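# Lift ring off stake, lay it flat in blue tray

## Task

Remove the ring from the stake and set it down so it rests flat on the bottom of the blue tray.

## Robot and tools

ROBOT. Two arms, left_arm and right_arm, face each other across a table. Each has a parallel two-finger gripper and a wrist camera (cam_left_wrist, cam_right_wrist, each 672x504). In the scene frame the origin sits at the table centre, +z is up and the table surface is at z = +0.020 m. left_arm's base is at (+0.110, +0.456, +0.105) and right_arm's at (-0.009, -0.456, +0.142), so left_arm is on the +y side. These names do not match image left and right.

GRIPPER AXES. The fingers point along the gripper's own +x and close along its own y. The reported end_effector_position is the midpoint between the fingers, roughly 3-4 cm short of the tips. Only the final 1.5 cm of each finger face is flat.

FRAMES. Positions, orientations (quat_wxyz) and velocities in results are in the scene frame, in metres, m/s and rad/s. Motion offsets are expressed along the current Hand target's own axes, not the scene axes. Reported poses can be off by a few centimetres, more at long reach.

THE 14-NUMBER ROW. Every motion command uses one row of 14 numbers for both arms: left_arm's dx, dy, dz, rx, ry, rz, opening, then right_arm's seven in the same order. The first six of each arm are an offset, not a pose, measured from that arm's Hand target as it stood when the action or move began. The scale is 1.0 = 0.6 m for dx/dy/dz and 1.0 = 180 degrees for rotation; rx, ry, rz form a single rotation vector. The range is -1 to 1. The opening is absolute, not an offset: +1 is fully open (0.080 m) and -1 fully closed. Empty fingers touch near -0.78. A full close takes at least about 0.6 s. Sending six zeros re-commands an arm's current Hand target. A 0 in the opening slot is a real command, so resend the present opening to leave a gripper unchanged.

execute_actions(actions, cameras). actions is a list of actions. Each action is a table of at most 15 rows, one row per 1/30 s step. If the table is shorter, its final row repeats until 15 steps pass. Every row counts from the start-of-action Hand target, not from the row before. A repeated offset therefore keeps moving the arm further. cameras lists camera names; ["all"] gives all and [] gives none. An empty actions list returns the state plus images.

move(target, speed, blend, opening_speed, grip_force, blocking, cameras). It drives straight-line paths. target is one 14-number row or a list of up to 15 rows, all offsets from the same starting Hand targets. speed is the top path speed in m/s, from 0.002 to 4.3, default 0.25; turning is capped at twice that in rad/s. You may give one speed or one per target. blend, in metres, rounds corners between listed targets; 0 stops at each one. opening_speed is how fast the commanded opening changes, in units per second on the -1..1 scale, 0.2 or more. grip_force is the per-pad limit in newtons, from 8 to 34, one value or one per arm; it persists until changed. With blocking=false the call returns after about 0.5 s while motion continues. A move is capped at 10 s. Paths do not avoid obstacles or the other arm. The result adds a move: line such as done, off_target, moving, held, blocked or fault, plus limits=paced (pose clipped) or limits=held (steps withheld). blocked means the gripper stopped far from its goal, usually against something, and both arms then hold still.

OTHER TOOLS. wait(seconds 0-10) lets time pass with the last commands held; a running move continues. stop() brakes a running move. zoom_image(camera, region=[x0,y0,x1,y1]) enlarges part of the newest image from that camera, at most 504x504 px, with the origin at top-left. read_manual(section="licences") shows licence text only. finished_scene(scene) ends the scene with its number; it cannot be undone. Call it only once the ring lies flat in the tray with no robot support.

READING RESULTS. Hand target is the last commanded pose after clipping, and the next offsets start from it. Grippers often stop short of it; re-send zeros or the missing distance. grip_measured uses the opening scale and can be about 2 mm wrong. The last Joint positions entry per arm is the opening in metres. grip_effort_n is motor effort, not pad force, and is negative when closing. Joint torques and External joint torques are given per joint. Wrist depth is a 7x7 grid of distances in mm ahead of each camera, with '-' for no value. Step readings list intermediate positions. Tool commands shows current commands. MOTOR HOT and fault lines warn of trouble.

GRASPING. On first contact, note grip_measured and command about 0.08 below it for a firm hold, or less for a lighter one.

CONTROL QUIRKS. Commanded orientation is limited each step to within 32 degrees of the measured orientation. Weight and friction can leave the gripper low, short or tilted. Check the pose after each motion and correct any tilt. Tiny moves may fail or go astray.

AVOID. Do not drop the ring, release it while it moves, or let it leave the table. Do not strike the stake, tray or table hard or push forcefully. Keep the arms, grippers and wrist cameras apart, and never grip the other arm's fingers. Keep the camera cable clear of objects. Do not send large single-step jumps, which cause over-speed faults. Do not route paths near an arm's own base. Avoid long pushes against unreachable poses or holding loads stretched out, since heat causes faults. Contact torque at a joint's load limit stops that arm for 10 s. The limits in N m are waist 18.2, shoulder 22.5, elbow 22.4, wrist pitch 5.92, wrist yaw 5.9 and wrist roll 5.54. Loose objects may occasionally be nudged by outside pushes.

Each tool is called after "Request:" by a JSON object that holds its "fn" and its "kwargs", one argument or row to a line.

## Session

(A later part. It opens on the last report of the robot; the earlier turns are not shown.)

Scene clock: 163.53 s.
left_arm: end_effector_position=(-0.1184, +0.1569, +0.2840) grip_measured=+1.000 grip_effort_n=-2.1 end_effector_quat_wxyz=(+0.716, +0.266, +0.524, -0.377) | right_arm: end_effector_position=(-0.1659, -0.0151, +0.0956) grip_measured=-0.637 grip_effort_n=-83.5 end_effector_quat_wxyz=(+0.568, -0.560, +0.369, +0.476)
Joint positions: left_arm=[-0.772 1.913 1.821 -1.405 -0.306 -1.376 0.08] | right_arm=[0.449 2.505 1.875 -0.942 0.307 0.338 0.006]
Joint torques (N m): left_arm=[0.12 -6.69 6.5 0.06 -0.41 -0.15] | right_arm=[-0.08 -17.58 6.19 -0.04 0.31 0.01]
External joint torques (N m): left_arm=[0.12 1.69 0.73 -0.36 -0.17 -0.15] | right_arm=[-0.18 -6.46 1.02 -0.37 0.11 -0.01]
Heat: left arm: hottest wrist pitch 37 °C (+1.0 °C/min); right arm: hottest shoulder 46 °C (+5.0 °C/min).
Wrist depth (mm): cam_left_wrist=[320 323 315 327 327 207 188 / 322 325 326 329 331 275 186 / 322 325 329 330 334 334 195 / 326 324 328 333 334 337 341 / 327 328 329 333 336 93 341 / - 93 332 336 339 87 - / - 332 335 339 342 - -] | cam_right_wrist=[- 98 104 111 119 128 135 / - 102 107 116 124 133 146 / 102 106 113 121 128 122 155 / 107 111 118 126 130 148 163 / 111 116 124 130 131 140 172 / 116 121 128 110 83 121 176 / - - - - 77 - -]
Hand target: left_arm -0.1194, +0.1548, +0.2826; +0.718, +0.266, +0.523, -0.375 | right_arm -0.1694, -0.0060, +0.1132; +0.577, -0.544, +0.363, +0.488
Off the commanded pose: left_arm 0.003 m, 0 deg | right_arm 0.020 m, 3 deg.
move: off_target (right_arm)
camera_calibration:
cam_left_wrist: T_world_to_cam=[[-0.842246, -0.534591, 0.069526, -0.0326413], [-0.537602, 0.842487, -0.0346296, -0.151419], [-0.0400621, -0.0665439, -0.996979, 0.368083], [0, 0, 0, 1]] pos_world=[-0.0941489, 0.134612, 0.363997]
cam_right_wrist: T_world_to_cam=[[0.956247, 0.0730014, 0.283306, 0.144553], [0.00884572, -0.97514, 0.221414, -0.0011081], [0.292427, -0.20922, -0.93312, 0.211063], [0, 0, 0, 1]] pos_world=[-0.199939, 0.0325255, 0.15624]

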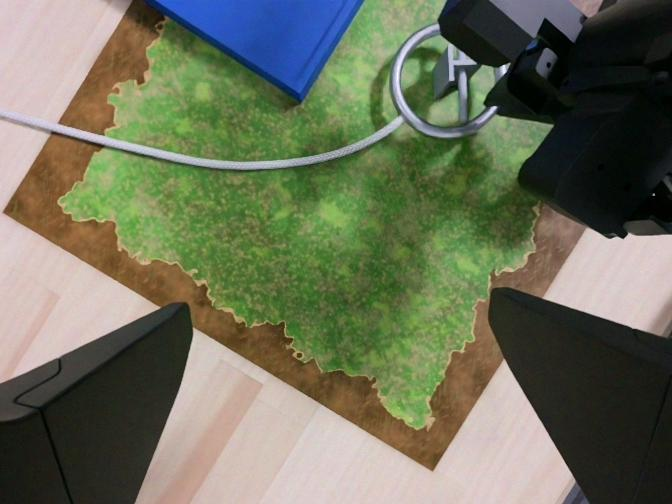

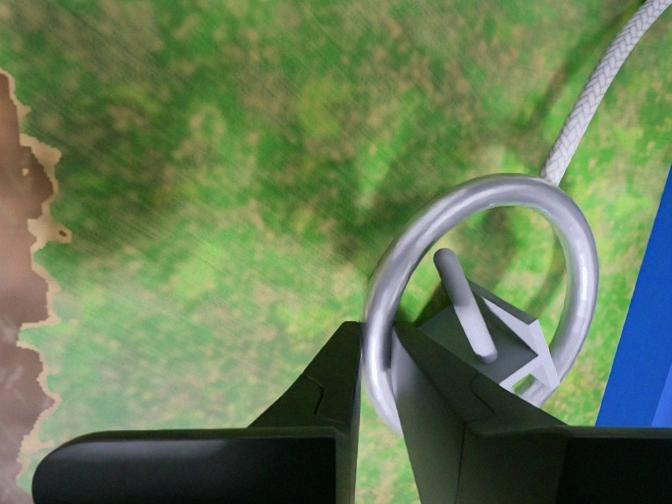

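Request:
{"fn": "move", "kwargs": {
  "target": [
    [0,0,0,0,0,0,1,-0.0238,0.0042,0.0243,0,0,0,-0.95],
    [0,0,0,0,0,0,1,-0.0682,-0.0235,0.003,0.0517,-0.14,0.0738,-0.95]
  ],
  "speed": 0.08,
  "cameras": ["all"]
}}

Request:
{"fn": "zoom_image", "kwargs": {
  "camera": "cam_left_wrist",
  "region": [330, 0, 580, 200]
}}

Scene clock: 184.07 s.
left_arm: end_effector_position=(-0.1184, +0.1569, +0.2839) grip_measured=+1.000 grip_effort_n=-2.1 end_effector_quat_wxyz=(+0.716, +0.266, +0.524, -0.377) | right_arm: end_effector_position=(-0.1567, -0.0219, +0.1295) grip_measured=-0.637 grip_effort_n=-83.5 end_effector_quat_wxyz=(+0.622, -0.364, +0.340, +0.604)
Joint positions: left_arm=[-0.772 1.913 1.821 -1.405 -0.306 -1.376 0.08] | right_arm=[0.414 2.115 1.227 -0.203 0.236 0.34 0.006]
Joint torques (N m): left_arm=[0.12 -6.66 6.49 0.06 -0.42 -0.15] | right_arm=[0.61 -17.22 5.85 2.14 -0.24 -0.1]
External joint torques (N m): left_arm=[0.08 1.81 0.66 -0.36 -0.17 -0.15] | right_arm=[0.67 -8.2 0.65 1.1 -0.39 -0.1]
Heat: left arm: hottest elbow 38 °C (+3.0 °C/min); right arm: hottest shoulder 51 °C (+10.2 °C/min). Fold the right arm in close to its base, or ease its load, before you think long.
Wrist depth (mm): cam_left_wrist=[318 322 319 330 327 261 150 / 322 323 325 329 330 334 334 / 325 329 327 329 331 335 339 / 326 329 329 330 335 336 342 / 328 329 330 333 337 93 341 / - 94 335 335 337 87 - / - 335 335 339 342 - -] | cam_right_wrist=[179 181 184 187 190 194 196 / 174 176 180 181 185 188 192 / 170 172 174 177 181 183 186 / 166 167 170 173 175 177 180 / 162 163 166 168 152 174 176 / 158 160 163 110 81 170 173 / - - - - 77 - -]
Hand target: left_arm -0.1194, +0.1548, +0.2826; +0.718, +0.266, +0.523, -0.375 | right_arm -0.1667, -0.0102, +0.1563; +0.624, -0.332, +0.327, +0.627
Off the commanded pose: left_arm 0.003 m, 0 deg | right_arm 0.031 m, 5 deg.
MOTOR HOT: joint 2 (shoulder) of the right arm reports 51 °C; the controller stops that arm at 95 °C. To cool a motor, set the load down, stop pushing, or move to a pose that needs little force.
move: off_target (right_arm)
camera_calibration:
cam_left_wrist: T_world_to_cam=[[-0.842275, -0.534598, 0.0691138, -0.0325786], [-0.537579, 0.842506, -0.0345379, -0.151506], [-0.0397649, -0.0662446, -0.997011, 0.368078], [0, 0, 0, 1]] pos_world=[-0.0942499, 0.134611, 0.363996]
cam_right_wrist: T_world_to_cam=[[0.999269, -0.0120983, 0.0362633, 0.163588], [-0.0050144, -0.981886, -0.189405, 0.0355356], [0.0378979, 0.189085, -0.981229, 0.213578], [0, 0, 0, 1]] pos_world=[-0.171385, -0.00351336, 0.210368]

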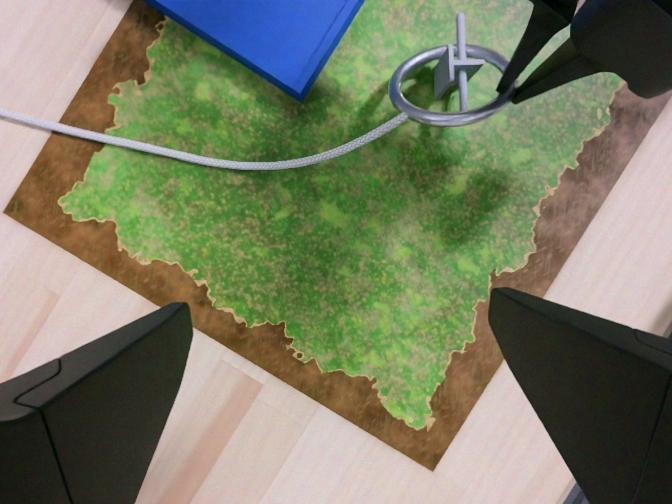

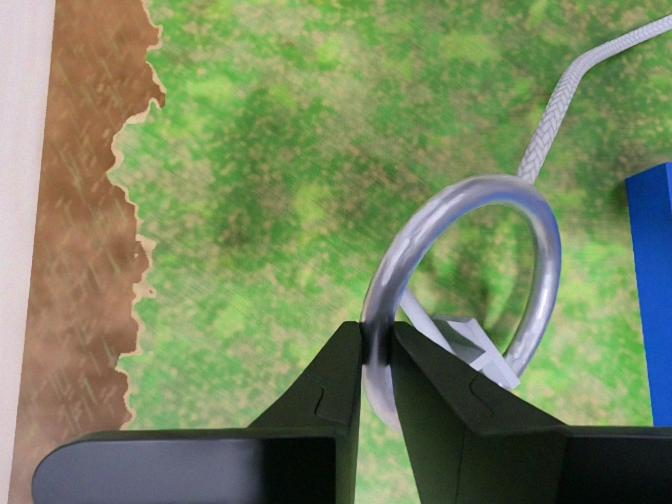

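Scaled by 2.016 from the camera's 672x504 image, which has a finer 960x720 frame.

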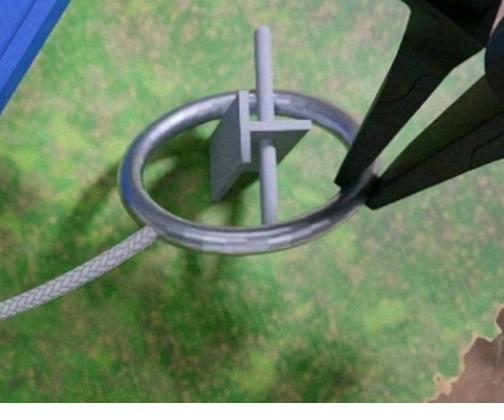

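Request:
{"fn": "move", "kwargs": {
  "target": [0,0,0,0,0,0,1,-0.0192,0,0.0132,0,0,0,-0.95],
  "speed": 0.08,
  "cameras": ["all"]
}}

Request:
{"fn": "zoom_image", "kwargs": {
  "camera": "cam_left_wrist",
  "region": [330, 0, 580, 200]
}}

Scene clock: 198.37 s.
left_arm: end_effector_position=(-0.1184, +0.1569, +0.2839) grip_measured=+1.000 grip_effort_n=-2.1 end_effector_quat_wxyz=(+0.716, +0.266, +0.524, -0.377) | right_arm: end_effector_position=(-0.1538, -0.0289, +0.1319) grip_measured=-0.637 grip_effort_n=-83.5 end_effector_quat_wxyz=(+0.618, -0.375, +0.346, +0.598)
Joint positions: left_arm=[-0.772 1.913 1.821 -1.405 -0.306 -1.376 0.08] | right_arm=[0.413 2.097 1.224 -0.248 0.231 0.34 0.006]
Joint torques (N m): left_arm=[0.06 -7.94 5.4 0.28 -0.27 0] | right_arm=[0.02 -11.96 4.47 0.99 0.16 0]
External joint torques (N m): left_arm=[0.11 0.54 -0.43 -0.14 -0.03 0] | right_arm=[0.09 -3.01 -0.75 -0.01 0.01 -0.01]
Heat: left arm: hottest elbow 39 °C (+4.0 °C/min); right arm: hottest shoulder 59 °C (+19.2 °C/min). Heating fast: the right arm's shoulder motor: a push or a pull is the cause, and it goes on while you think. Ease it with your next call, before anything else.
Wrist depth (mm): cam_left_wrist=[322 322 319 322 329 289 150 / 320 323 329 326 330 333 334 / 323 327 330 330 333 333 338 / 325 328 330 332 331 337 341 / 325 328 330 334 337 93 341 / - 93 332 336 338 87 - / - 333 335 338 339 - -] | cam_right_wrist=[179 182 185 189 191 196 199 / 175 178 181 184 188 190 195 / 173 174 177 180 183 184 188 / 168 171 174 177 179 181 184 / 165 168 170 172 145 178 180 / 162 164 167 112 83 177 178 / - - - - 77 - -]
Hand target: left_arm -0.1184, +0.1569, +0.2839; +0.716, +0.266, +0.524, -0.377 (not the last commanded pose) | right_arm -0.1546, -0.0272, +0.1348; +0.619, -0.371, +0.344, +0.600 (not the last commanded pose)
Off the commanded pose: left_arm 0.003 m, 0 deg | right_arm 0.045 m, 6 deg.
MOTOR HOT: still on. Joint 2 (shoulder) of the right arm reports 59 °C.
move: blocked (right_arm; both arms now hold where they are)
camera_calibration:
cam_left_wrist: T_world_to_cam=[[-0.842275, -0.534598, 0.0691138, -0.0325786], [-0.537579, 0.842506, -0.0345379, -0.151506], [-0.0397649, -0.0662446, -0.997011, 0.368078], [0, 0, 0, 1]] pos_world=[-0.0942499, 0.134611, 0.363996]
cam_right_wrist: T_world_to_cam=[[0.998977, -0.0100958, 0.0440819, 0.159442], [-0.00290235, -0.987066, -0.160288, 0.025365], [0.04513, 0.159996, -0.986085, 0.218134], [0, 0, 0, 1]] pos_world=[-0.16905, -0.00825407, 0.212136]

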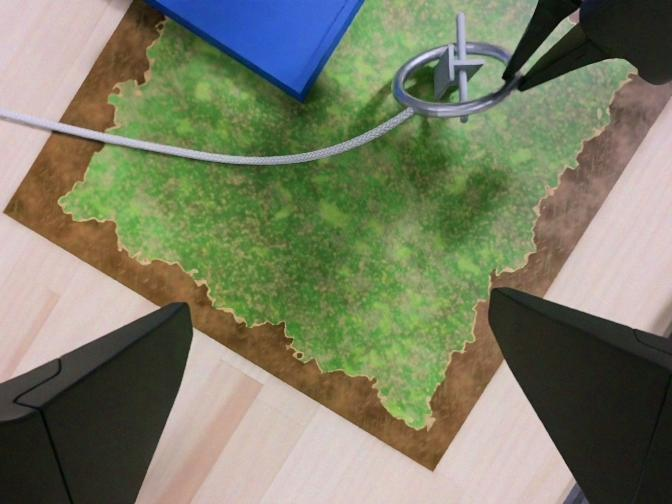

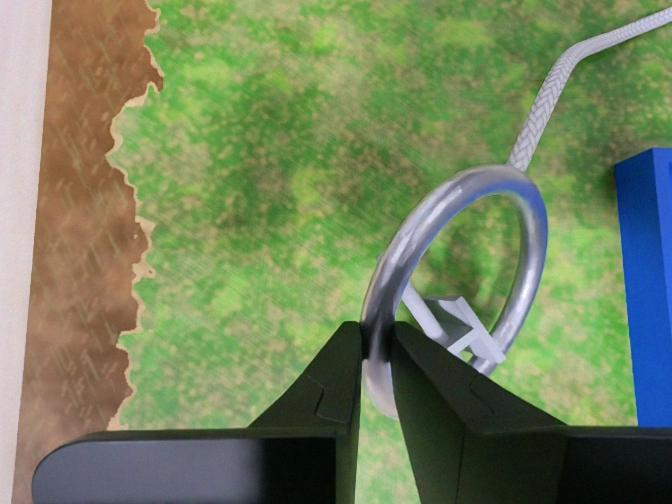

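Scaled by 2.016 from the camera's 672x504 image, which has a finer 960x720 frame.

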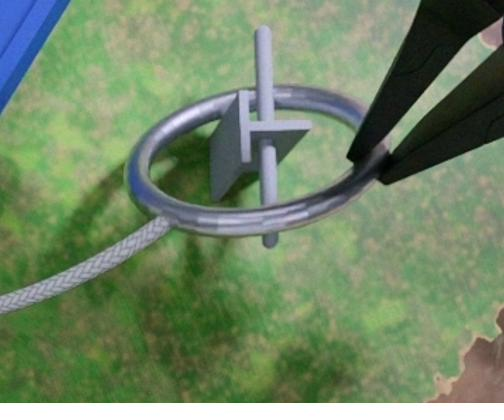

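Request:
{"fn": "move", "kwargs": {
  "target": [
    [0,0,0,0,0,0,1,-0.002,-0.009,-0.0148,0.0202,-0.0556,0.0307,-0.95]
  ],
  "speed": 0.08,
  "cameras": ["all"]
}}

Request:
{"fn": "zoom_image", "kwargs": {
  "camera": "cam_left_wrist",
  "region": [330, 0, 580, 200]
}}

Scene clock: 209.40 s.
left_arm: end_effector_position=(-0.1184, +0.1569, +0.2839) grip_measured=+1.000 grip_effort_n=-2.1 end_effector_quat_wxyz=(+0.716, +0.266, +0.524, -0.377) | right_arm: end_effector_position=(-0.1472, -0.0385, +0.1218) grip_measured=-0.637 grip_effort_n=-83.5 end_effector_quat_wxyz=(+0.628, -0.295, +0.327, +0.642)
Joint positions: left_arm=[-0.772 1.913 1.821 -1.405 -0.306 -1.376 0.08] | right_arm=[0.397 2.042 0.974 0.134 0.198 0.34 0.006]
Joint torques (N m): left_arm=[0.08 -7.96 5.41 0.28 -0.27 0] | right_arm=[-0.15 -13.23 3.61 1.45 -0.21 0.2]
External joint torques (N m): left_arm=[0.07 0.52 -0.42 -0.14 -0.01 -0.01] | right_arm=[-0.08 -5 -1.26 0.19 -0.33 0.2]
Heat: left arm: hottest elbow 38 °C (+3.0 °C/min); right arm: hottest shoulder 55 °C (+12.1 °C/min). Fold the right arm in close to its base, or ease its load, before you think long.
Wrist depth (mm): cam_left_wrist=[319 319 314 329 329 267 335 / 320 324 325 328 330 332 337 / 324 325 328 330 332 335 336 / 326 329 329 332 336 338 339 / 327 329 331 334 337 93 339 / - 93 334 335 340 86 - / - 334 337 338 340 - -] | cam_right_wrist=[215 212 211 209 209 206 205 / 202 201 200 198 196 193 196 / 190 190 189 188 189 181 182 / 181 181 179 178 176 174 173 / 173 171 171 170 136 165 167 / 165 164 164 112 83 162 159 / - - - - 76 - -]
Hand target: left_arm -0.1184, +0.1569, +0.2839; +0.716, +0.266, +0.524, -0.377 | right_arm -0.1492, -0.0355, +0.1318; +0.629, -0.281, +0.325, +0.649
Off the commanded pose: left_arm 0.000 m, 0 deg | right_arm 0.011 m, 2 deg.
MOTOR HOT: still on. Joint 2 (shoulder) of the right arm reports 55 °C.
move: off_target (right_arm)
camera_calibration:
cam_left_wrist: T_world_to_cam=[[-0.842275, -0.534598, 0.0691138, -0.0325786], [-0.537579, 0.842506, -0.0345379, -0.151506], [-0.0397649, -0.0662446, -0.997011, 0.368078], [0, 0, 0, 1]] pos_world=[-0.0942499, 0.134611, 0.363996]
cam_right_wrist: T_world_to_cam=[[0.998428, -0.00834102, -0.055432, 0.16539], [-0.0254236, -0.948694, -0.315171, 0.031389], [-0.0499592, 0.316084, -0.947415, 0.196668], [0, 0, 0, 1]] pos_world=[-0.154506, -0.0310055, 0.205387]

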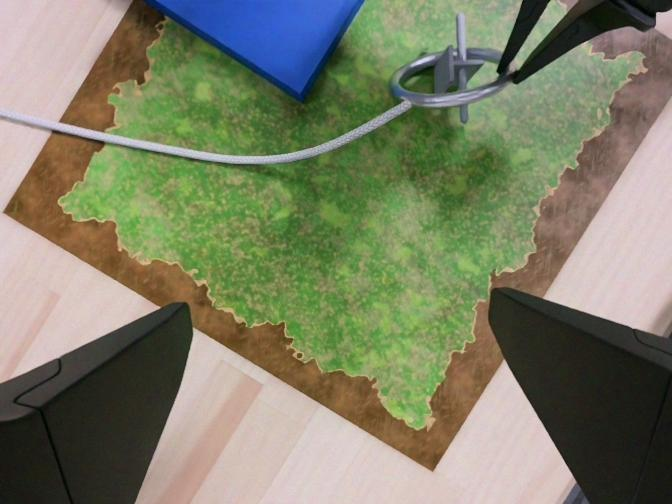

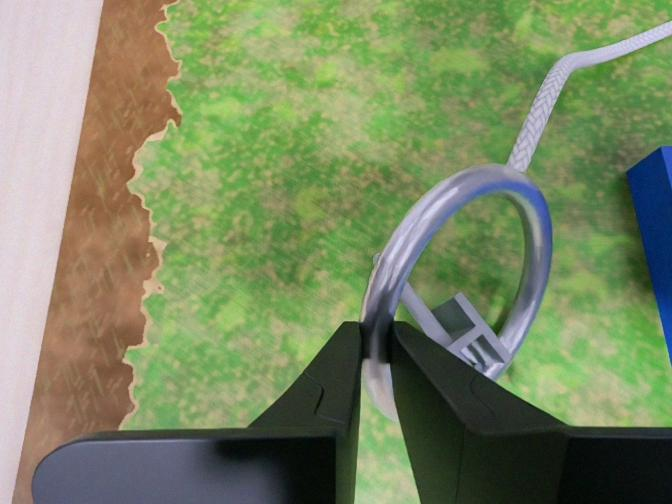

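Scaled by 2.016 from the camera's 672x504 image, which has a finer 960x720 frame.

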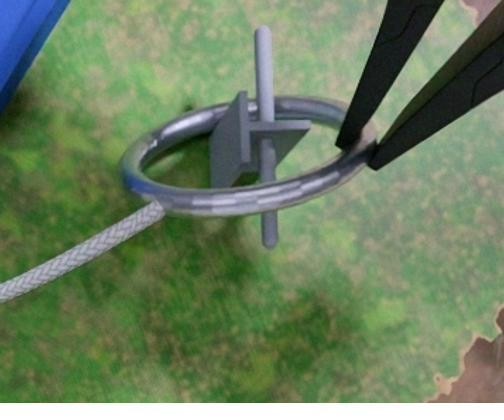

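Request:
{"fn": "move", "kwargs": {
  "target": [
    [0,0,0,0,0,0,1,-0.0407,-0.034,-0.0355,0,0,0,-0.95]
  ],
  "speed": 0.06,
  "cameras": ["all"]
}}

Request:
{"fn": "zoom_image", "kwargs": {
  "camera": "cam_left_wrist",
  "region": [330, 0, 580, 200]
}}

Scene clock: 219.80 s.
left_arm: end_effector_position=(-0.1184, +0.1569, +0.2839) grip_measured=+1.000 grip_effort_n=-2.1 end_effector_quat_wxyz=(+0.716, +0.266, +0.524, -0.377) | right_arm: end_effector_position=(-0.1283, -0.0691, +0.1287) grip_measured=-0.637 grip_effort_n=-83.5 end_effector_quat_wxyz=(+0.629, -0.288, +0.330, +0.643)
Joint positions: left_arm=[-0.772 1.913 1.821 -1.405 -0.306 -1.376 0.08] | right_arm=[0.376 1.922 0.812 0.187 0.181 0.334 0.006]
Joint torques (N m): left_arm=[0.07 -7.98 5.4 0.28 -0.27 0] | right_arm=[-0.32 -11.71 3.24 1.29 -0.11 -0.27]
External joint torques (N m): left_arm=[0.1 0.5 -0.43 -0.14 -0.02 0] | right_arm=[-0.35 -4.56 -1.4 0.04 -0.2 -0.27]
Heat: left arm: hottest elbow 38 °C (+2.0 °C/min); right arm: hottest shoulder 55 °C (+10.0 °C/min). Fold the right arm in close to its base, or ease its load, before you think long.
Wrist depth (mm): cam_left_wrist=[322 323 323 321 311 330 332 / 320 323 326 330 331 334 337 / 324 323 330 330 332 334 337 / 324 325 327 331 335 336 341 / 327 328 331 334 334 93 340 / - 93 332 338 338 87 - / - 334 335 338 341 - -] | cam_right_wrist=[231 228 225 224 221 218 214 / 217 215 213 210 208 203 191 / 205 204 200 199 197 191 186 / 193 193 190 188 185 182 177 / 184 182 180 180 177 174 171 / 175 174 175 112 83 169 166 / - - - - 76 - -]
Hand target: left_arm -0.1184, +0.1569, +0.2839; +0.716, +0.266, +0.524, -0.377 | right_arm -0.1285, -0.0676, +0.1357; +0.629, -0.281, +0.325, +0.648
Off the commanded pose: left_arm 0.000 m, 0 deg | right_arm 0.007 m, 1 deg.
MOTOR HOT: still on. Joint 2 (shoulder) of the right arm reports 55 °C.
move: done
camera_calibration:
cam_left_wrist: T_world_to_cam=[[-0.842275, -0.534598, 0.0691138, -0.0325786], [-0.537579, 0.842506, -0.0345379, -0.151506], [-0.0397649, -0.0662446, -0.997011, 0.368078], [0, 0, 0, 1]] pos_world=[-0.0942499, 0.134611, 0.363996]
cam_right_wrist: T_world_to_cam=[[0.997549, -0.0144701, -0.0684559, 0.147768], [-0.0356947, -0.946735, -0.32003, 0.00450129], [-0.0601787, 0.321689, -0.944931, 0.212553], [0, 0, 0, 1]] pos_world=[-0.134454, -0.0619764, 0.212404]

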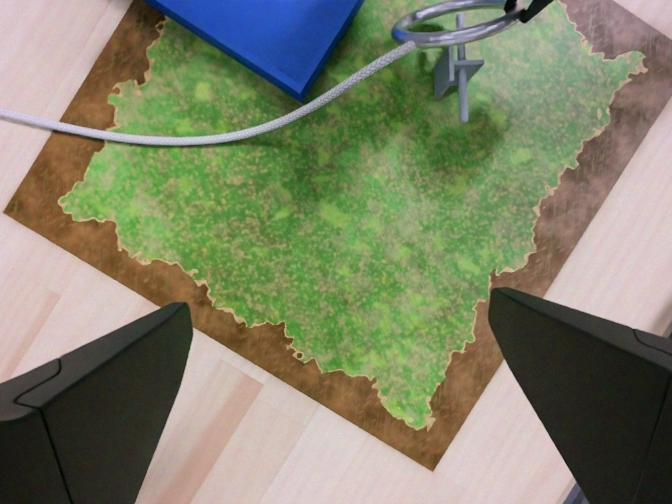

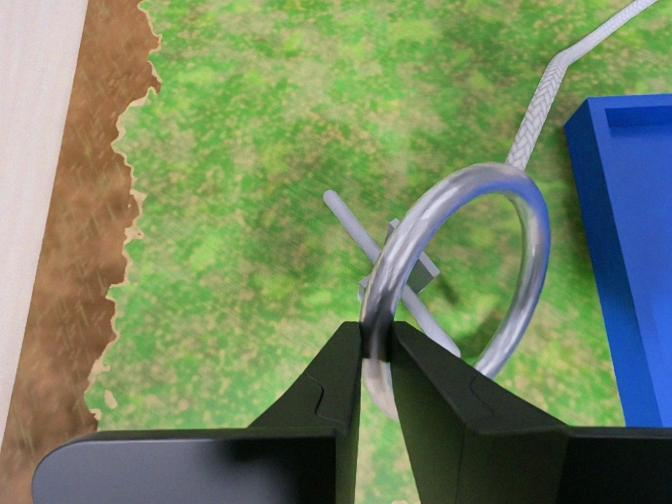

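Scaled by 2.016 from the camera's 672x504 image, which has a finer 960x720 frame.

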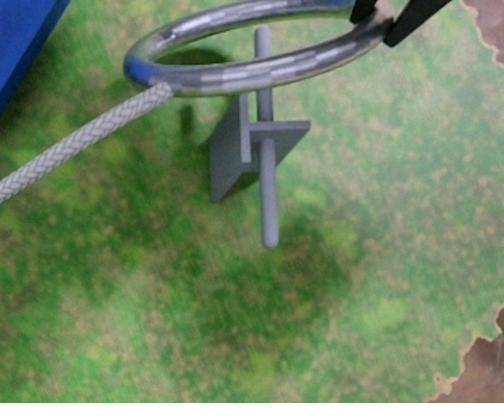

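Request:
{"fn": "move", "kwargs": {
  "target": [
    [0,0,0,0,0,0,1,-0.04,-0.0113,0.0053,0,0,0,-0.95],
    [0,0,0,0,0,0,1,-0.12,-0.0143,0.0528,0,0,0,-0.95],
    [0,0,0,0,0,0,1,-0.0092,-0.249,0.0538,-0.0705,0.195,-0.1076,-0.95]
  ],
  "speed": [0.08,0.12,0.2],
  "blend": [0.01,0.02,0],
  "cameras": ["all"]
}}

Scene clock: 239.87 s.
left_arm: end_effector_position=(-0.1184, +0.1569, +0.2839) grip_measured=+1.000 grip_effort_n=-2.1 end_effector_quat_wxyz=(+0.716, +0.266, +0.524, -0.377) | right_arm: end_effector_position=(+0.0207, -0.0509, +0.1476) grip_measured=-0.637 grip_effort_n=-83.5 end_effector_quat_wxyz=(+0.563, -0.577, +0.381, +0.452)
Joint positions: left_arm=[-0.772 1.913 1.821 -1.405 -0.306 -1.376 0.08] | right_arm=[0.048 2.144 1.456 -0.823 0.307 -0.058 0.006]
Joint torques (N m): left_arm=[0.07 -7.96 5.39 0.28 -0.27 0] | right_arm=[-0.14 -10.96 5.97 0.09 0.51 -0.24]
External joint torques (N m): left_arm=[0.02 0.64 -0.51 -0.14 -0.02 0] | right_arm=[-0.17 -1.89 0.85 -0.36 0.33 -0.25]
Heat: left arm: hottest elbow 38 °C (+1.0 °C/min); right arm: hottest shoulder 48 °C (-1.0 °C/min). Fold the right arm in close to its base, or ease its load, before you think long.
Wrist depth (mm): cam_left_wrist=[318 323 332 328 328 334 333 / 322 324 326 327 331 331 335 / 323 323 327 329 334 333 338 / 322 327 329 333 333 338 342 / 326 329 331 333 337 93 338 / - 93 334 334 340 87 - / - 331 335 335 341 - -] | cam_right_wrist=[137 139 147 155 163 162 191 / 143 145 153 163 173 127 213 / 150 153 158 173 177 199 229 / 155 162 168 175 200 207 246 / 163 171 179 - 212 221 268 / 173 180 - 110 83 263 291 / - - - - 76 - -]
Hand target: left_arm -0.1184, +0.1569, +0.2839; +0.716, +0.266, +0.524, -0.377 | right_arm +0.0222, -0.0463, +0.1501; +0.566, -0.578, +0.375, +0.453
Off the commanded pose: left_arm 0.000 m, 0 deg | right_arm 0.005 m, 1 deg.
MOTOR HOT: still on. Joint 2 (shoulder) of the right arm reports 48 °C.
move: done
camera_calibration:
cam_left_wrist: T_world_to_cam=[[-0.842275, -0.534598, 0.0691138, -0.0325786], [-0.537579, 0.842506, -0.0345379, -0.151506], [-0.0397649, -0.0662446, -0.997011, 0.368078], [0, 0, 0, 1]] pos_world=[-0.0942499, 0.134611, 0.363996]
cam_right_wrist: T_world_to_cam=[[0.950495, 0.0673395, 0.303357, -0.0490517], [-0.0192588, -0.961594, 0.273798, -0.055665], [0.310144, -0.266086, -0.912693, 0.191194], [0, 0, 0, 1]] pos_world=[-0.0137462, 0.000649935, 0.204622]

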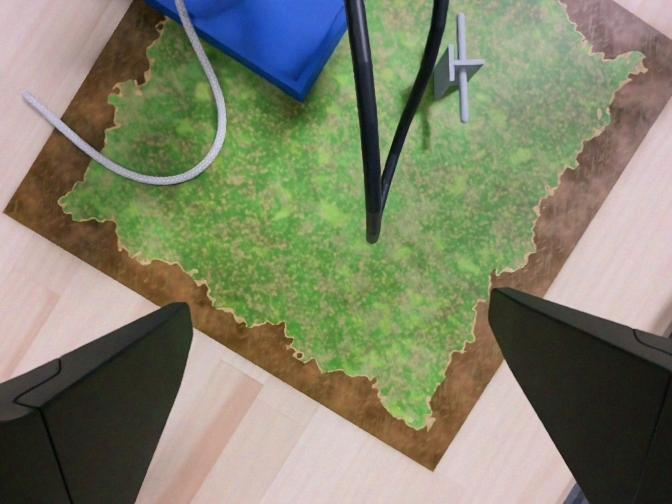

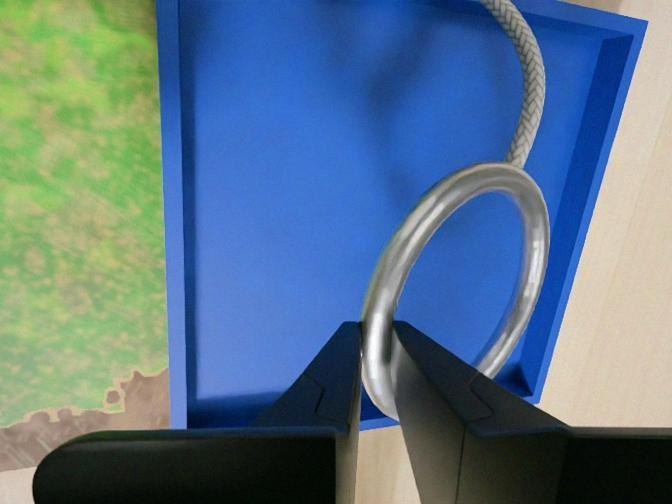

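Request:
{"fn": "move", "kwargs": {
  "target": [0,0,0,0,0,0,1,0.0847,0.012,0.0143,0,0,0,-0.95],
  "speed": 0.1,
  "cameras": ["cam_right_wrist"]
}}

Scene clock: 258.67 s.
left_arm: end_effector_position=(-0.1184, +0.1569, +0.2839) grip_measured=+1.000 grip_effort_n=-1.6 end_effector_quat_wxyz=(+0.716, +0.266, +0.524, -0.377) | right_arm: end_effector_position=(+0.0286, -0.0382, +0.1003) grip_measured=-0.637 grip_effort_n=-83.5 end_effector_quat_wxyz=(+0.564, -0.578, +0.379, +0.452)
Joint positions: left_arm=[-0.772 1.913 1.821 -1.405 -0.306 -1.376 0.08] | right_arm=[0.03 2.271 1.457 -0.688 0.311 -0.08 0.006]
Joint torques (N m): left_arm=[0.06 -7.96 5.4 0.28 -0.28 0] | right_arm=[-0.37 -11.07 5.23 0.4 0.32 -0.25]
External joint torques (N m): left_arm=[0.03 0.66 -0.51 -0.14 -0.02 0] | right_arm=[-0.39 -1.47 0.39 -0.05 0.14 -0.26]
Heat: left arm: hottest elbow 38 °C (-1.0 °C/min); right arm: hottest shoulder 48 °C (-11.1 °C/min). Fold the right arm in close to its base, or ease its load, before you think long.
Wrist depth (mm): cam_left_wrist=[318 323 317 329 327 331 335 / 322 323 325 328 329 333 335 / 324 328 328 329 335 336 337 / 326 328 328 332 333 338 341 / 328 329 330 330 336 93 341 / - 93 335 337 337 87 - / - 333 335 338 342 - -] | cam_right_wrist=[- 97 103 110 119 122 133 / - 102 107 116 125 132 147 / 108 92 114 123 127 132 158 / 113 115 123 130 143 152 165 / 119 121 128 132 149 160 173 / 125 126 132 111 82 177 212 / - - - - 77 - -]
Hand target: left_arm -0.1184, +0.1569, +0.2839; +0.716, +0.266, +0.524, -0.377 | right_arm +0.0304, -0.0343, +0.1001; +0.566, -0.578, +0.375, +0.452
Off the commanded pose: left_arm 0.000 m, 0 deg | right_arm 0.004 m, 0 deg.
MOTOR HOT: still on. Joint 2 (shoulder) of the right arm reports 48 °C.
move: done
camera_calibration:
cam_right_wrist: T_world_to_cam=[[0.948836, 0.0678259, 0.308399, -0.0435088], [-0.0192979, -0.962378, 0.271028, -0.0300905], [0.315179, -0.263113, -0.91183, 0.148878], [0, 0, 0, 1]] pos_world=[-0.00622121, 0.0131643, 0.157325]
Images, in order (width x height): cam_right_wrist 672x504.

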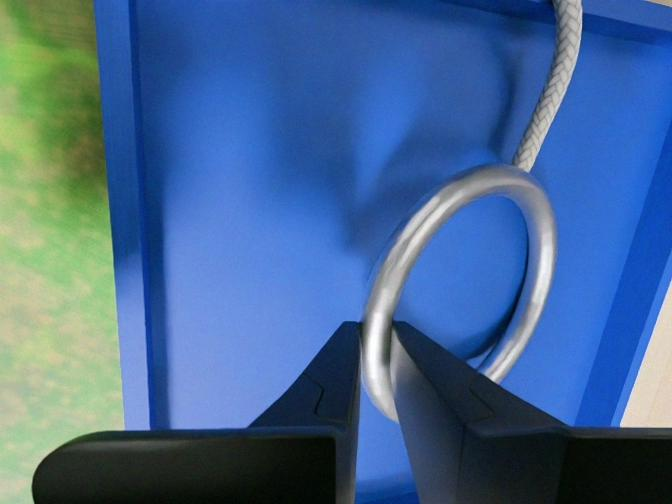

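Request:
{"fn": "move", "kwargs": {
  "target": [0,0,0,0,0,0,1,0.0316,0.0105,-0.0017,0,0,0,-0.95],
  "speed": 0.04,
  "cameras": ["cam_right_wrist"]
}}

Scene clock: 262.57 s.
left_arm: end_effector_position=(-0.1184, +0.1569, +0.2839) grip_measured=+1.000 grip_effort_n=-2.1 end_effector_quat_wxyz=(+0.716, +0.266, +0.524, -0.377) | right_arm: end_effector_position=(+0.0288, -0.0313, +0.0866) grip_measured=-0.637 grip_effort_n=-83.5 end_effector_quat_wxyz=(+0.571, -0.572, +0.373, +0.455)
Joint positions: left_arm=[-0.772 1.913 1.821 -1.405 -0.306 -1.376 0.08] | right_arm=[0.03 2.308 1.457 -0.628 0.314 -0.08 0.006]
Joint torques (N m): left_arm=[0.06 -7.95 5.4 0.28 -0.27 0] | right_arm=[-0.33 -10.48 3.39 0.43 0.2 -0.25]
External joint torques (N m): left_arm=[0.08 0.42 -0.36 -0.12 -0.03 0] | right_arm=[-0.42 -0.8 -1.33 -0.04 0.03 -0.26]
Heat: left arm: hottest elbow 38 °C (+0.0 °C/min); right arm: hottest shoulder 47 °C (-10.1 °C/min).
Wrist depth (mm): cam_left_wrist=[321 320 318 307 329 330 334 / 320 324 326 327 330 337 337 / 324 326 327 330 331 333 338 / 327 326 330 333 337 336 341 / 329 327 331 333 335 93 341 / - 93 335 338 336 87 - / - 334 336 338 339 - -] | cam_right_wrist=[- 88 92 100 107 109 117 / - 91 98 103 112 118 135 / - 95 102 109 116 123 141 / - 98 - 115 127 137 152 / - 105 113 119 135 144 160 / 112 109 116 111 82 160 168 / - - - - 77 - -]
Hand target: left_arm -0.1184, +0.1569, +0.2839; +0.716, +0.266, +0.524, -0.377 | right_arm +0.0303, -0.0343, +0.0801; +0.566, -0.578, +0.375, +0.452
Off the commanded pose: left_arm 0.000 m, 0 deg | right_arm 0.007 m, 1 deg.
MOTOR HOT: cleared for the motors of the right arm.
move: done
camera_calibration:
cam_right_wrist: T_world_to_cam=[[0.948156, 0.0605792, 0.311979, -0.040487], [-0.0201421, -0.968236, 0.249224, -0.0180154], [0.317168, -0.242587, -0.916818, 0.139158], [0, 0, 0, 1]] pos_world=[-0.00611119, 0.0187673, 0.144703]
Images, in order (width x height): cam_right_wrist 672x504.

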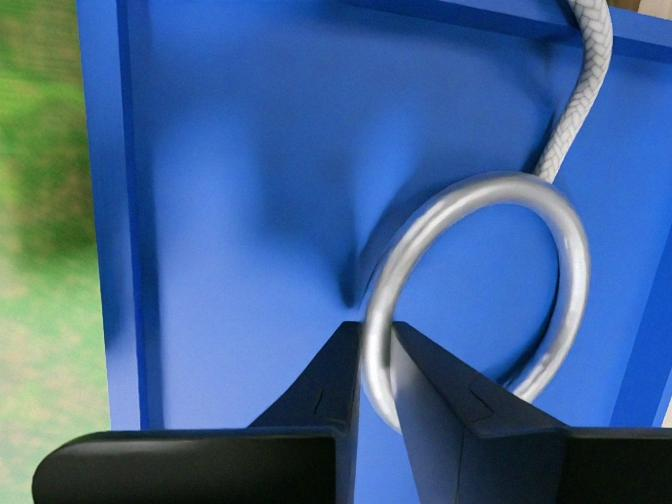

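Leveling passively; continue.

Request:
{"fn": "move", "kwargs": {
  "target": [0,0,0,0,0,0,1,0.0238,0.0079,-0.0005,0,0,0,-0.95],
  "speed": 0.04,
  "cameras": ["cam_right_wrist"]
}}

Scene clock: 268.47 s.
left_arm: end_effector_position=(-0.1184, +0.1569, +0.2839) grip_measured=+1.000 grip_effort_n=-2.1 end_effector_quat_wxyz=(+0.716, +0.266, +0.524, -0.377) | right_arm: end_effector_position=(+0.0291, -0.0280, +0.0767) grip_measured=-0.637 grip_effort_n=-83.5 end_effector_quat_wxyz=(+0.575, -0.570, +0.370, +0.456)
Joint positions: left_arm=[-0.772 1.913 1.821 -1.405 -0.306 -1.376 0.08] | right_arm=[0.03 2.334 1.457 -0.59 0.317 -0.08 0.006]
Joint torques (N m): left_arm=[0.06 -7.95 5.39 0.28 -0.27 0] | right_arm=[-0.34 -9.44 2.73 0.7 0.08 -0.24]
External joint torques (N m): left_arm=[0.01 0.44 -0.39 -0.14 -0.02 0] | right_arm=[-0.34 0.34 -1.95 0.21 -0.1 -0.26]
Heat: left arm: hottest elbow 38 °C (+0.0 °C/min); right arm: hottest shoulder 46 °C (-9.1 °C/min).
Wrist depth (mm): cam_left_wrist=[321 320 318 307 328 332 333 / 321 324 324 329 330 335 335 / 324 326 329 330 331 334 340 / 325 326 329 331 334 340 337 / 327 328 332 335 337 93 342 / - 93 333 335 340 86 - / - 332 336 337 341 - -] | cam_right_wrist=[- 81 86 94 98 98 108 / - 84 90 97 105 114 123 / - 88 93 99 108 115 131 / - 92 98 105 117 126 140 / - - 103 110 126 136 152 / - 101 106 111 82 139 160 / - - - - 77 - -]
Hand target: left_arm -0.1184, +0.1569, +0.2839; +0.716, +0.266, +0.524, -0.377 | right_arm +0.0302, -0.0339, +0.0651; +0.566, -0.578, +0.375, +0.452
Off the commanded pose: left_arm 0.000 m, 0 deg | right_arm 0.013 m, 2 deg.
move: off_target (right_arm)
camera_calibration:
cam_right_wrist: T_world_to_cam=[[0.947166, 0.0572714, 0.315589, -0.0381185], [-0.0208328, -0.970867, 0.238713, -0.011607], [0.320066, -0.232675, -0.918379, 0.131096], [0, 0, 0, 1]] pos_world=[-0.00609667, 0.021417, 0.135196]
Images, in order (width x height): cam_right_wrist 672x504.

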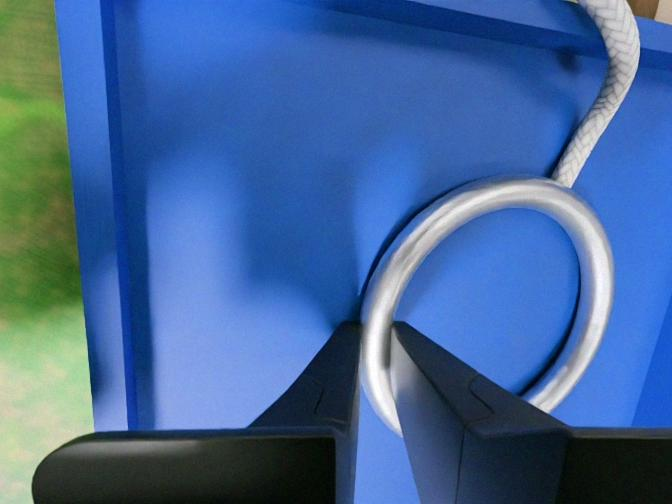

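Contact reached. Release gently and rise.

Request:
{"fn": "move", "kwargs": {
  "target": [
    [0,0,0,0,0,0,1,-0.008,-0.002,0,0,0,0,-0.95],
    [0,0,0,0,0,0,1,-0.008,-0.002,0,0,0,0,-0.4]
  ],
  "speed": 0.05,
  "opening_speed": 0.25,
  "cameras": ["cam_right_wrist"]
}}

Scene clock: 275.73 s.
left_arm: end_effector_position=(-0.1184, +0.1569, +0.2839) grip_measured=+1.000 grip_effort_n=-2.1 end_effector_quat_wxyz=(+0.716, +0.266, +0.524, -0.377) | right_arm: end_effector_position=(+0.0324, -0.0288, +0.0769) grip_measured=-0.406 grip_effort_n=22.6 end_effector_quat_wxyz=(+0.577, -0.571, +0.370, +0.453)
Joint positions: left_arm=[-0.772 1.913 1.821 -1.405 -0.306 -1.376 0.08] | right_arm=[0.024 2.334 1.457 -0.593 0.323 -0.08 0.017]
Joint torques (N m): left_arm=[0.05 -7.98 5.41 0.28 -0.26 0] | right_arm=[0.23 -10.9 2.91 0 -0.13 -0.21]
External joint torques (N m): left_arm=[0.06 0.48 -0.42 -0.14 -0.02 0] | right_arm=[0.36 -1.06 -1.8 -0.5 -0.33 -0.23]
Heat: left arm: hottest elbow 38 °C (+0.0 °C/min); right arm: hottest shoulder 46 °C (-9.0 °C/min).
Wrist depth (mm): cam_left_wrist=[321 321 310 305 328 331 334 / 322 323 324 327 330 333 334 / 324 325 329 331 332 338 338 / 325 327 329 332 334 338 342 / 327 328 332 334 336 93 341 / - 93 333 335 338 87 - / - 333 335 338 341 - -] | cam_right_wrist=[- 81 86 94 98 99 110 / - 84 - - 106 114 123 / - 87 93 100 108 116 133 / - 91 99 105 118 128 144 / - 95 103 - 122 136 154 / - 101 104 112 88 137 158 / - - - 130 91 - -]
Hand target: left_arm -0.1184, +0.1569, +0.2839; +0.716, +0.266, +0.524, -0.377 | right_arm +0.0300, -0.0341, +0.0701; +0.566, -0.578, +0.375, +0.453
Off the commanded pose: left_arm 0.000 m, 0 deg | right_arm 0.009 m, 2 deg.
move: off_target (right_arm); target 2's new opening was sent with right_arm's hand 0.009 m and 1 deg from that target
camera_calibration:
cam_right_wrist: T_world_to_cam=[[0.945672, 0.0521799, 0.320908, -0.0418266], [-0.0282959, -0.970083, 0.241121, -0.0122862], [0.323889, -0.237101, -0.915903, 0.129622], [0, 0, 0, 1]] pos_world=[-0.00277634, 0.0209973, 0.135106]
Images, in order (width x height): cam_right_wrist 672x504.

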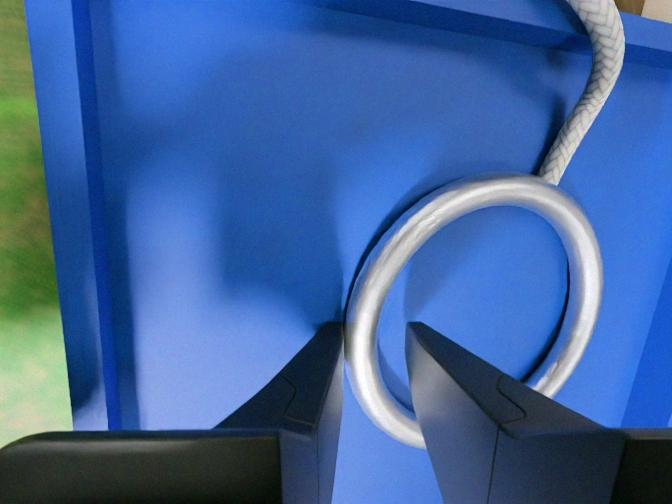

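Request:
{"fn": "move", "kwargs": {
  "target": [
    [0,0,0,0,0,0,1,-0.004,0.009,0,0,0,0,-0.35],
    [0,0,0,0,0,0,1,-0.03,0.009,0,0,0,0,-0.35],
    [0,0,0,0,0,0,1,-0.22,0.009,0,0,0,0,-0.35]
  ],
  "speed": [0.05,0.05,0.15],
  "blend": [0,0.01,0],
  "cameras": ["cam_right_wrist"]
}}

Scene clock: 282.83 s.
left_arm: end_effector_position=(-0.1184, +0.1569, +0.2839) grip_measured=+1.000 grip_effort_n=-2.1 end_effector_quat_wxyz=(+0.716, +0.266, +0.524, -0.377) | right_arm: end_effector_position=(-0.0148, -0.0487, +0.1864) grip_measured=-0.354 grip_effort_n=19.3 end_effector_quat_wxyz=(+0.559, -0.587, +0.377, +0.448)
Joint positions: left_arm=[-0.772 1.913 1.821 -1.405 -0.306 -1.376 0.08] | right_arm=[0.141 2.126 1.59 -1.018 0.324 0.028 0.019]
Joint torques (N m): left_arm=[0.07 -7.96 5.39 0.27 -0.27 -0.01] | right_arm=[0.03 -13.14 5.76 0.02 0.09 0.28]
External joint torques (N m): left_arm=[0.06 0.48 -0.45 -0.16 -0.02 -0.01] | right_arm=[0.03 -4 0.45 -0.35 -0.1 0.27]
Heat: left arm: hottest elbow 38 °C (+0.0 °C/min); right arm: hottest shoulder 47 °C (-6.0 °C/min).
Wrist depth (mm): cam_left_wrist=[320 323 318 326 329 334 332 / 323 323 324 327 330 331 335 / 324 327 328 330 331 334 339 / 328 327 331 330 335 337 341 / 327 328 330 334 336 93 341 / - 93 333 335 336 87 - / - 334 334 336 339 - -] | cam_right_wrist=[165 171 181 184 200 219 246 / 173 181 191 202 215 - 269 / 180 190 201 207 - 250 287 / 188 200 213 218 243 264 311 / 201 211 224 228 266 300 337 / 211 222 70 245 - 324 367 / - - - 292 - - -]
Hand target: left_arm -0.1184, +0.1569, +0.2839; +0.716, +0.266, +0.524, -0.377 | right_arm -0.0159, -0.0449, +0.1934; +0.566, -0.578, +0.375, +0.452
Off the commanded pose: left_arm 0.000 m, 0 deg | right_arm 0.008 m, 1 deg.
move: done; blend cut to 0.0078 m at target 2
camera_calibration:
cam_right_wrist: T_world_to_cam=[[0.945109, 0.081883, 0.31633, -0.0290492], [-0.0133228, -0.957631, 0.287691, -0.0671557], [0.326484, -0.276114, -0.903974, 0.236232], [0, 0, 0, 1]] pos_world=[-0.0505661, 0.00329534, 0.242057]
Images, in order (width x height): cam_right_wrist 672x504.

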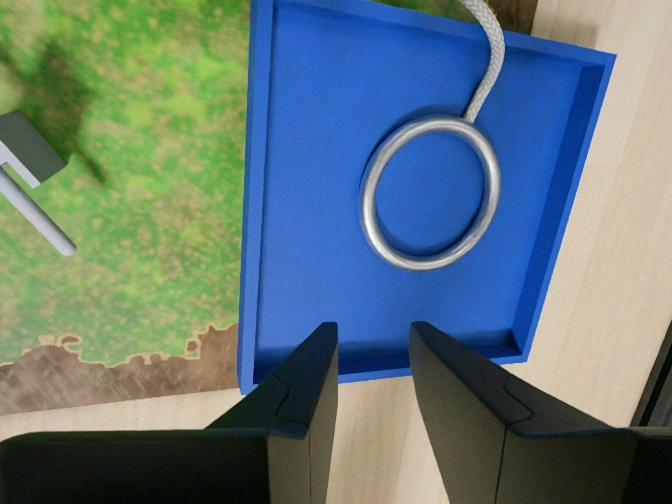

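Request:
{"fn": "zoom_image", "kwargs": {
  "camera": "cam_right_wrist",
  "region": [330, 60, 530, 290]
}}

Scaled by 2.191 from the camera's 672x504 image, which has a finer 960x720 frame.

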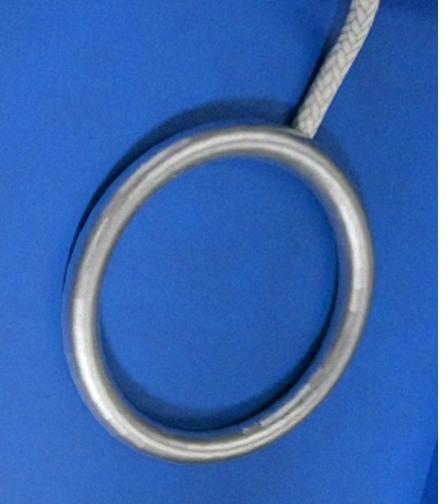

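Request:
{"fn": "move", "kwargs": {
  "target": [
    [0,0,0,0,0,0,1,0.1268,-0.1005,0.0072,0,0,0,-0.75],
    [0,0,0,0,0,0,1,0.2153,-0.0712,0.0025,0,0,0,-0.75]
  ],
  "speed": [0.15,0.08],
  "opening_speed": 1,
  "cameras": ["cam_right_wrist"]
}}

Scene clock: 310.70 s.
left_arm: end_effector_position=(-0.1184, +0.1569, +0.2839) grip_measured=+1.000 grip_effort_n=-2.1 end_effector_quat_wxyz=(+0.716, +0.266, +0.524, -0.377) | right_arm: end_effector_position=(+0.0657, -0.0274, +0.0892) grip_measured=-0.746 grip_effort_n=-17.4 end_effector_quat_wxyz=(+0.573, -0.574, +0.373, +0.451)
Joint positions: left_arm=[-0.772 1.913 1.821 -1.405 -0.306 -1.376 0.08] | right_arm=[-0.056 2.316 1.482 -0.622 0.314 -0.166 0.001]
Joint torques (N m): left_arm=[0.05 -7.96 5.4 0.28 -0.27 -0.01] | right_arm=[0.03 -11.48 3.27 0.38 -0.08 -0.23]
External joint torques (N m): left_arm=[0 0.48 -0.4 -0.14 -0.01 -0.01] | right_arm=[0.02 -1.64 -1.53 -0.11 -0.26 -0.25]
Heat: left arm: hottest elbow 38 °C (+0.0 °C/min); right arm: hottest shoulder 49 °C (+1.0 °C/min).
Wrist depth (mm): cam_left_wrist=[320 320 322 327 328 328 336 / 322 324 327 330 329 334 336 / 324 324 326 330 332 337 338 / 325 328 328 330 333 337 339 / 328 326 330 334 338 93 338 / - 93 334 335 339 87 - / - 333 335 339 343 - -] | cam_right_wrist=[- 89 93 98 95 101 123 / - 93 99 104 111 123 130 / - 96 103 105 115 129 135 / - 102 103 117 126 138 144 / - 106 112 121 134 153 179 / 107 113 117 - 81 159 192 / - - - - - - -]
Hand target: left_arm -0.1184, +0.1569, +0.2839; +0.716, +0.266, +0.524, -0.377 | right_arm +0.0642, -0.0300, +0.0846; +0.566, -0.578, +0.375, +0.452
Off the commanded pose: left_arm 0.000 m, 0 deg | right_arm 0.005 m, 1 deg.
move: done
camera_calibration:
cam_right_wrist: T_world_to_cam=[[0.945647, 0.0577755, 0.320021, -0.077055], [-0.0264646, -0.967154, 0.252809, -0.013999], [0.324116, -0.247537, -0.913058, 0.129805], [0, 0, 0, 1]] pos_world=[0.0304245, 0.0230442, 0.146718]
Images, in order (width x height): cam_right_wrist 672x504.

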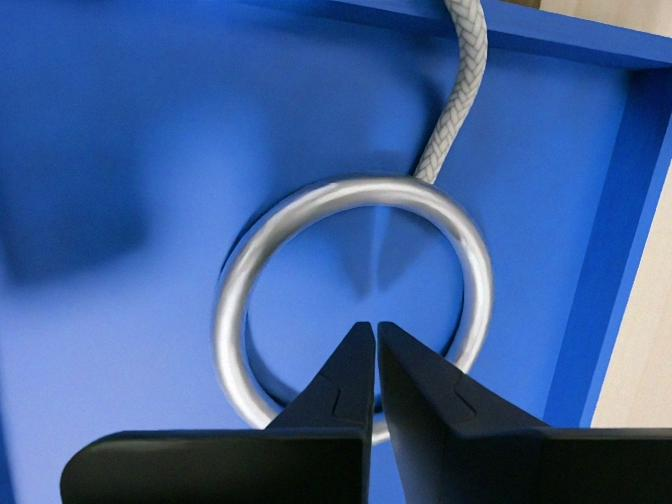

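Request:
{"fn": "move", "kwargs": {
  "target": [
    [0,0,0,0,0,0,1,0.0142,0.0047,-0.0008,0,0,0,-0.75],
    [0,0,0,0,0,0,1,0.0083,0.0106,-0.0753,0,0,0,-0.75]
  ],
  "speed": 0.06,
  "cameras": ["cam_right_wrist"]
}}

Scene clock: 318.97 s.
left_arm: end_effector_position=(-0.1184, +0.1569, +0.2839) grip_measured=+1.000 grip_effort_n=-2.1 end_effector_quat_wxyz=(+0.716, +0.266, +0.524, -0.377) | right_arm: end_effector_position=(+0.0636, -0.0721, +0.0740) grip_measured=-0.746 grip_effort_n=-15.6 end_effector_quat_wxyz=(+0.568, -0.577, +0.375, +0.451)
Joint positions: left_arm=[-0.772 1.913 1.821 -1.405 -0.306 -1.376 0.08] | right_arm=[-0.06 2.223 1.235 -0.475 0.31 -0.174 0.001]
Joint torques (N m): left_arm=[0.08 -7.96 5.41 0.27 -0.27 0] | right_arm=[-0.35 -12.53 2.14 0.19 0.02 -0.24]
External joint torques (N m): left_arm=[0.07 0.52 -0.42 -0.15 -0.02 0] | right_arm=[-0.41 -3.71 -2.19 -0.31 -0.15 -0.25]
Heat: left arm: hottest elbow 38 °C (+0.0 °C/min); right arm: hottest shoulder 48 °C (+0.0 °C/min).
Wrist depth (mm): cam_left_wrist=[321 320 317 321 329 331 333 / 322 323 327 330 331 334 336 / 324 325 326 330 334 337 339 / 327 326 330 331 335 337 340 / 328 330 331 334 337 93 342 / - 93 335 337 339 87 - / - 333 334 337 339 - -] | cam_right_wrist=[- 80 83 88 92 101 113 / - 82 86 86 94 106 120 / - 85 84 98 109 114 125 / - 90 96 104 116 121 133 / - 94 99 109 117 131 137 / - 100 105 - 82 141 152 / - - - - - - -]
Hand target: left_arm -0.1184, +0.1569, +0.2839; +0.716, +0.266, +0.524, -0.377 | right_arm +0.0642, -0.0751, +0.0755; +0.566, -0.578, +0.375, +0.452
Off the commanded pose: left_arm 0.000 m, 0 deg | right_arm 0.003 m, 0 deg.
move: done
camera_calibration:
cam_right_wrist: T_world_to_cam=[[0.946536, 0.064912, 0.316, -0.0669779], [-0.0214627, -0.964705, 0.262456, -0.0543751], [0.321883, -0.255206, -0.911735, 0.105061], [0, 0, 0, 1]] pos_world=[0.0284125, -0.021296, 0.131224]
Images, in order (width x height): cam_right_wrist 672x504.

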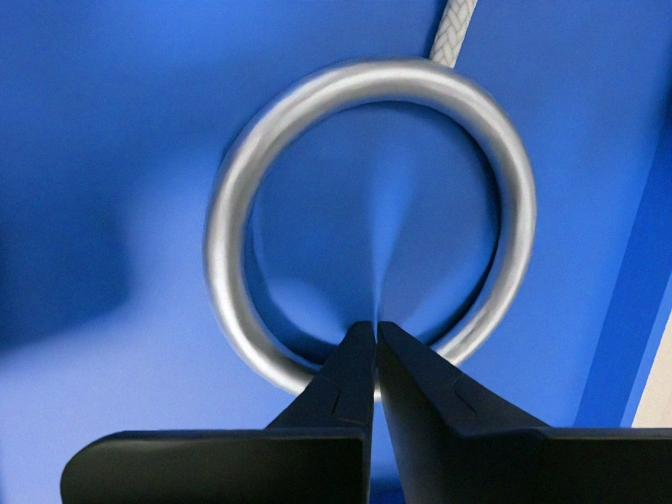

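Request:
{"fn": "move", "kwargs": {
  "target": [
    [0,0,0,0,0,0,1,-0.03,-0.0115,0.012,0,0,0,-0.75],
    [0,0,0,0,0,0,1,-0.22,-0.06,-0.05,0,0,0,-0.75]
  ],
  "speed": 0.12,
  "blend": [0.01,0],
  "cameras": ["cam_right_wrist"]
}}

Request:
{"fn": "zoom_image", "kwargs": {
  "camera": "cam_right_wrist",
  "region": [200, 0, 500, 250]
}}

Scene clock: 324.37 s.
left_arm: end_effector_position=(-0.1184, +0.1569, +0.2839) grip_measured=+1.000 grip_effort_n=-2.1 end_effector_quat_wxyz=(+0.716, +0.266, +0.524, -0.377) | right_arm: end_effector_position=(+0.0605, -0.1164, +0.2033) grip_measured=-0.746 grip_effort_n=-15.6 end_effector_quat_wxyz=(+0.560, -0.584, +0.381, +0.447)
Joint positions: left_arm=[-0.772 1.913 1.821 -1.405 -0.306 -1.376 0.08] | right_arm=[-0.06 1.836 1.245 -0.897 0.31 -0.174 0.001]
Joint torques (N m): left_arm=[0.07 -7.95 5.41 0.28 -0.27 0] | right_arm=[-0.06 -10.98 5.78 0.12 0.03 -0.11]
External joint torques (N m): left_arm=[0.08 0.65 -0.45 -0.11 -0.02 -0.01] | right_arm=[-0.05 -3.8 0.52 -0.32 -0.15 -0.12]
Heat: left arm: hottest elbow 38 °C (+0.0 °C/min); right arm: hottest shoulder 48 °C (+1.0 °C/min).
Wrist depth (mm): cam_left_wrist=[319 321 314 320 329 331 333 / 322 323 326 330 331 335 336 / 322 324 328 328 333 335 337 / 324 327 329 331 334 337 340 / 325 328 332 335 336 93 339 / - 93 333 337 339 87 - / - 333 337 336 341 - -] | cam_right_wrist=[177 184 191 208 213 249 268 / - 195 205 219 236 266 288 / 195 203 212 223 252 283 300 / 207 212 236 255 280 305 324 / 219 233 252 264 297 326 1374 / 230 246 258 - 82 354 1481 / - - - - - - -]
Hand target: left_arm -0.1184, +0.1569, +0.2839; +0.716, +0.266, +0.524, -0.377 | right_arm +0.0604, -0.1124, +0.2105; +0.566, -0.578, +0.375, +0.452
Off the commanded pose: left_arm 0.000 m, 0 deg | right_arm 0.008 m, 1 deg.
move: done
camera_calibration:
cam_right_wrist: T_world_to_cam=[[0.947131, 0.0729232, 0.31245, -0.100389], [-0.0209534, -0.957692, 0.287033, -0.135281], [0.320162, -0.278405, -0.905531, 0.208778], [0, 0, 0, 1]] pos_world=[0.0254038, -0.0641124, 0.259251]
Images, in order (width x height): cam_right_wrist 672x504.

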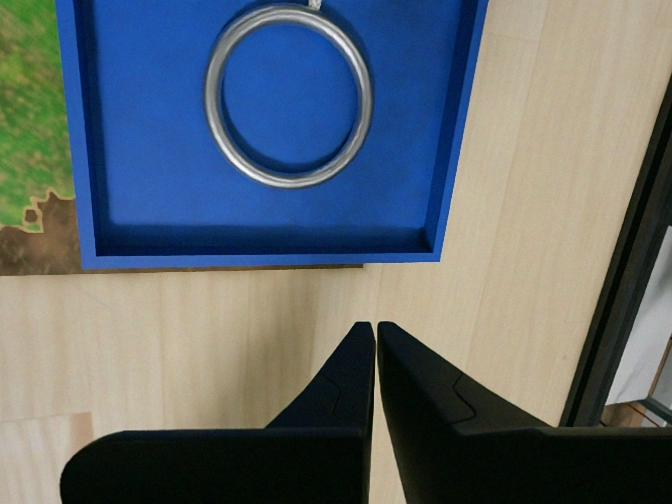

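Scaled by 1.680 from the camera's 672x504 image, which has a finer 960x720 frame.

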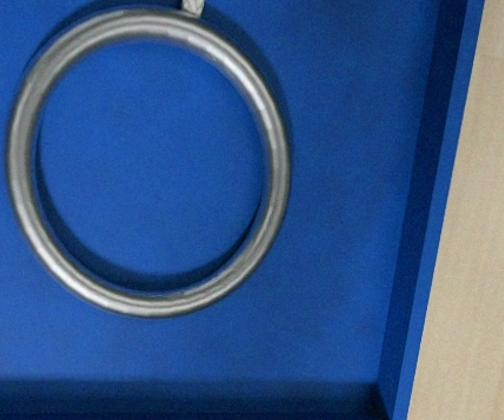

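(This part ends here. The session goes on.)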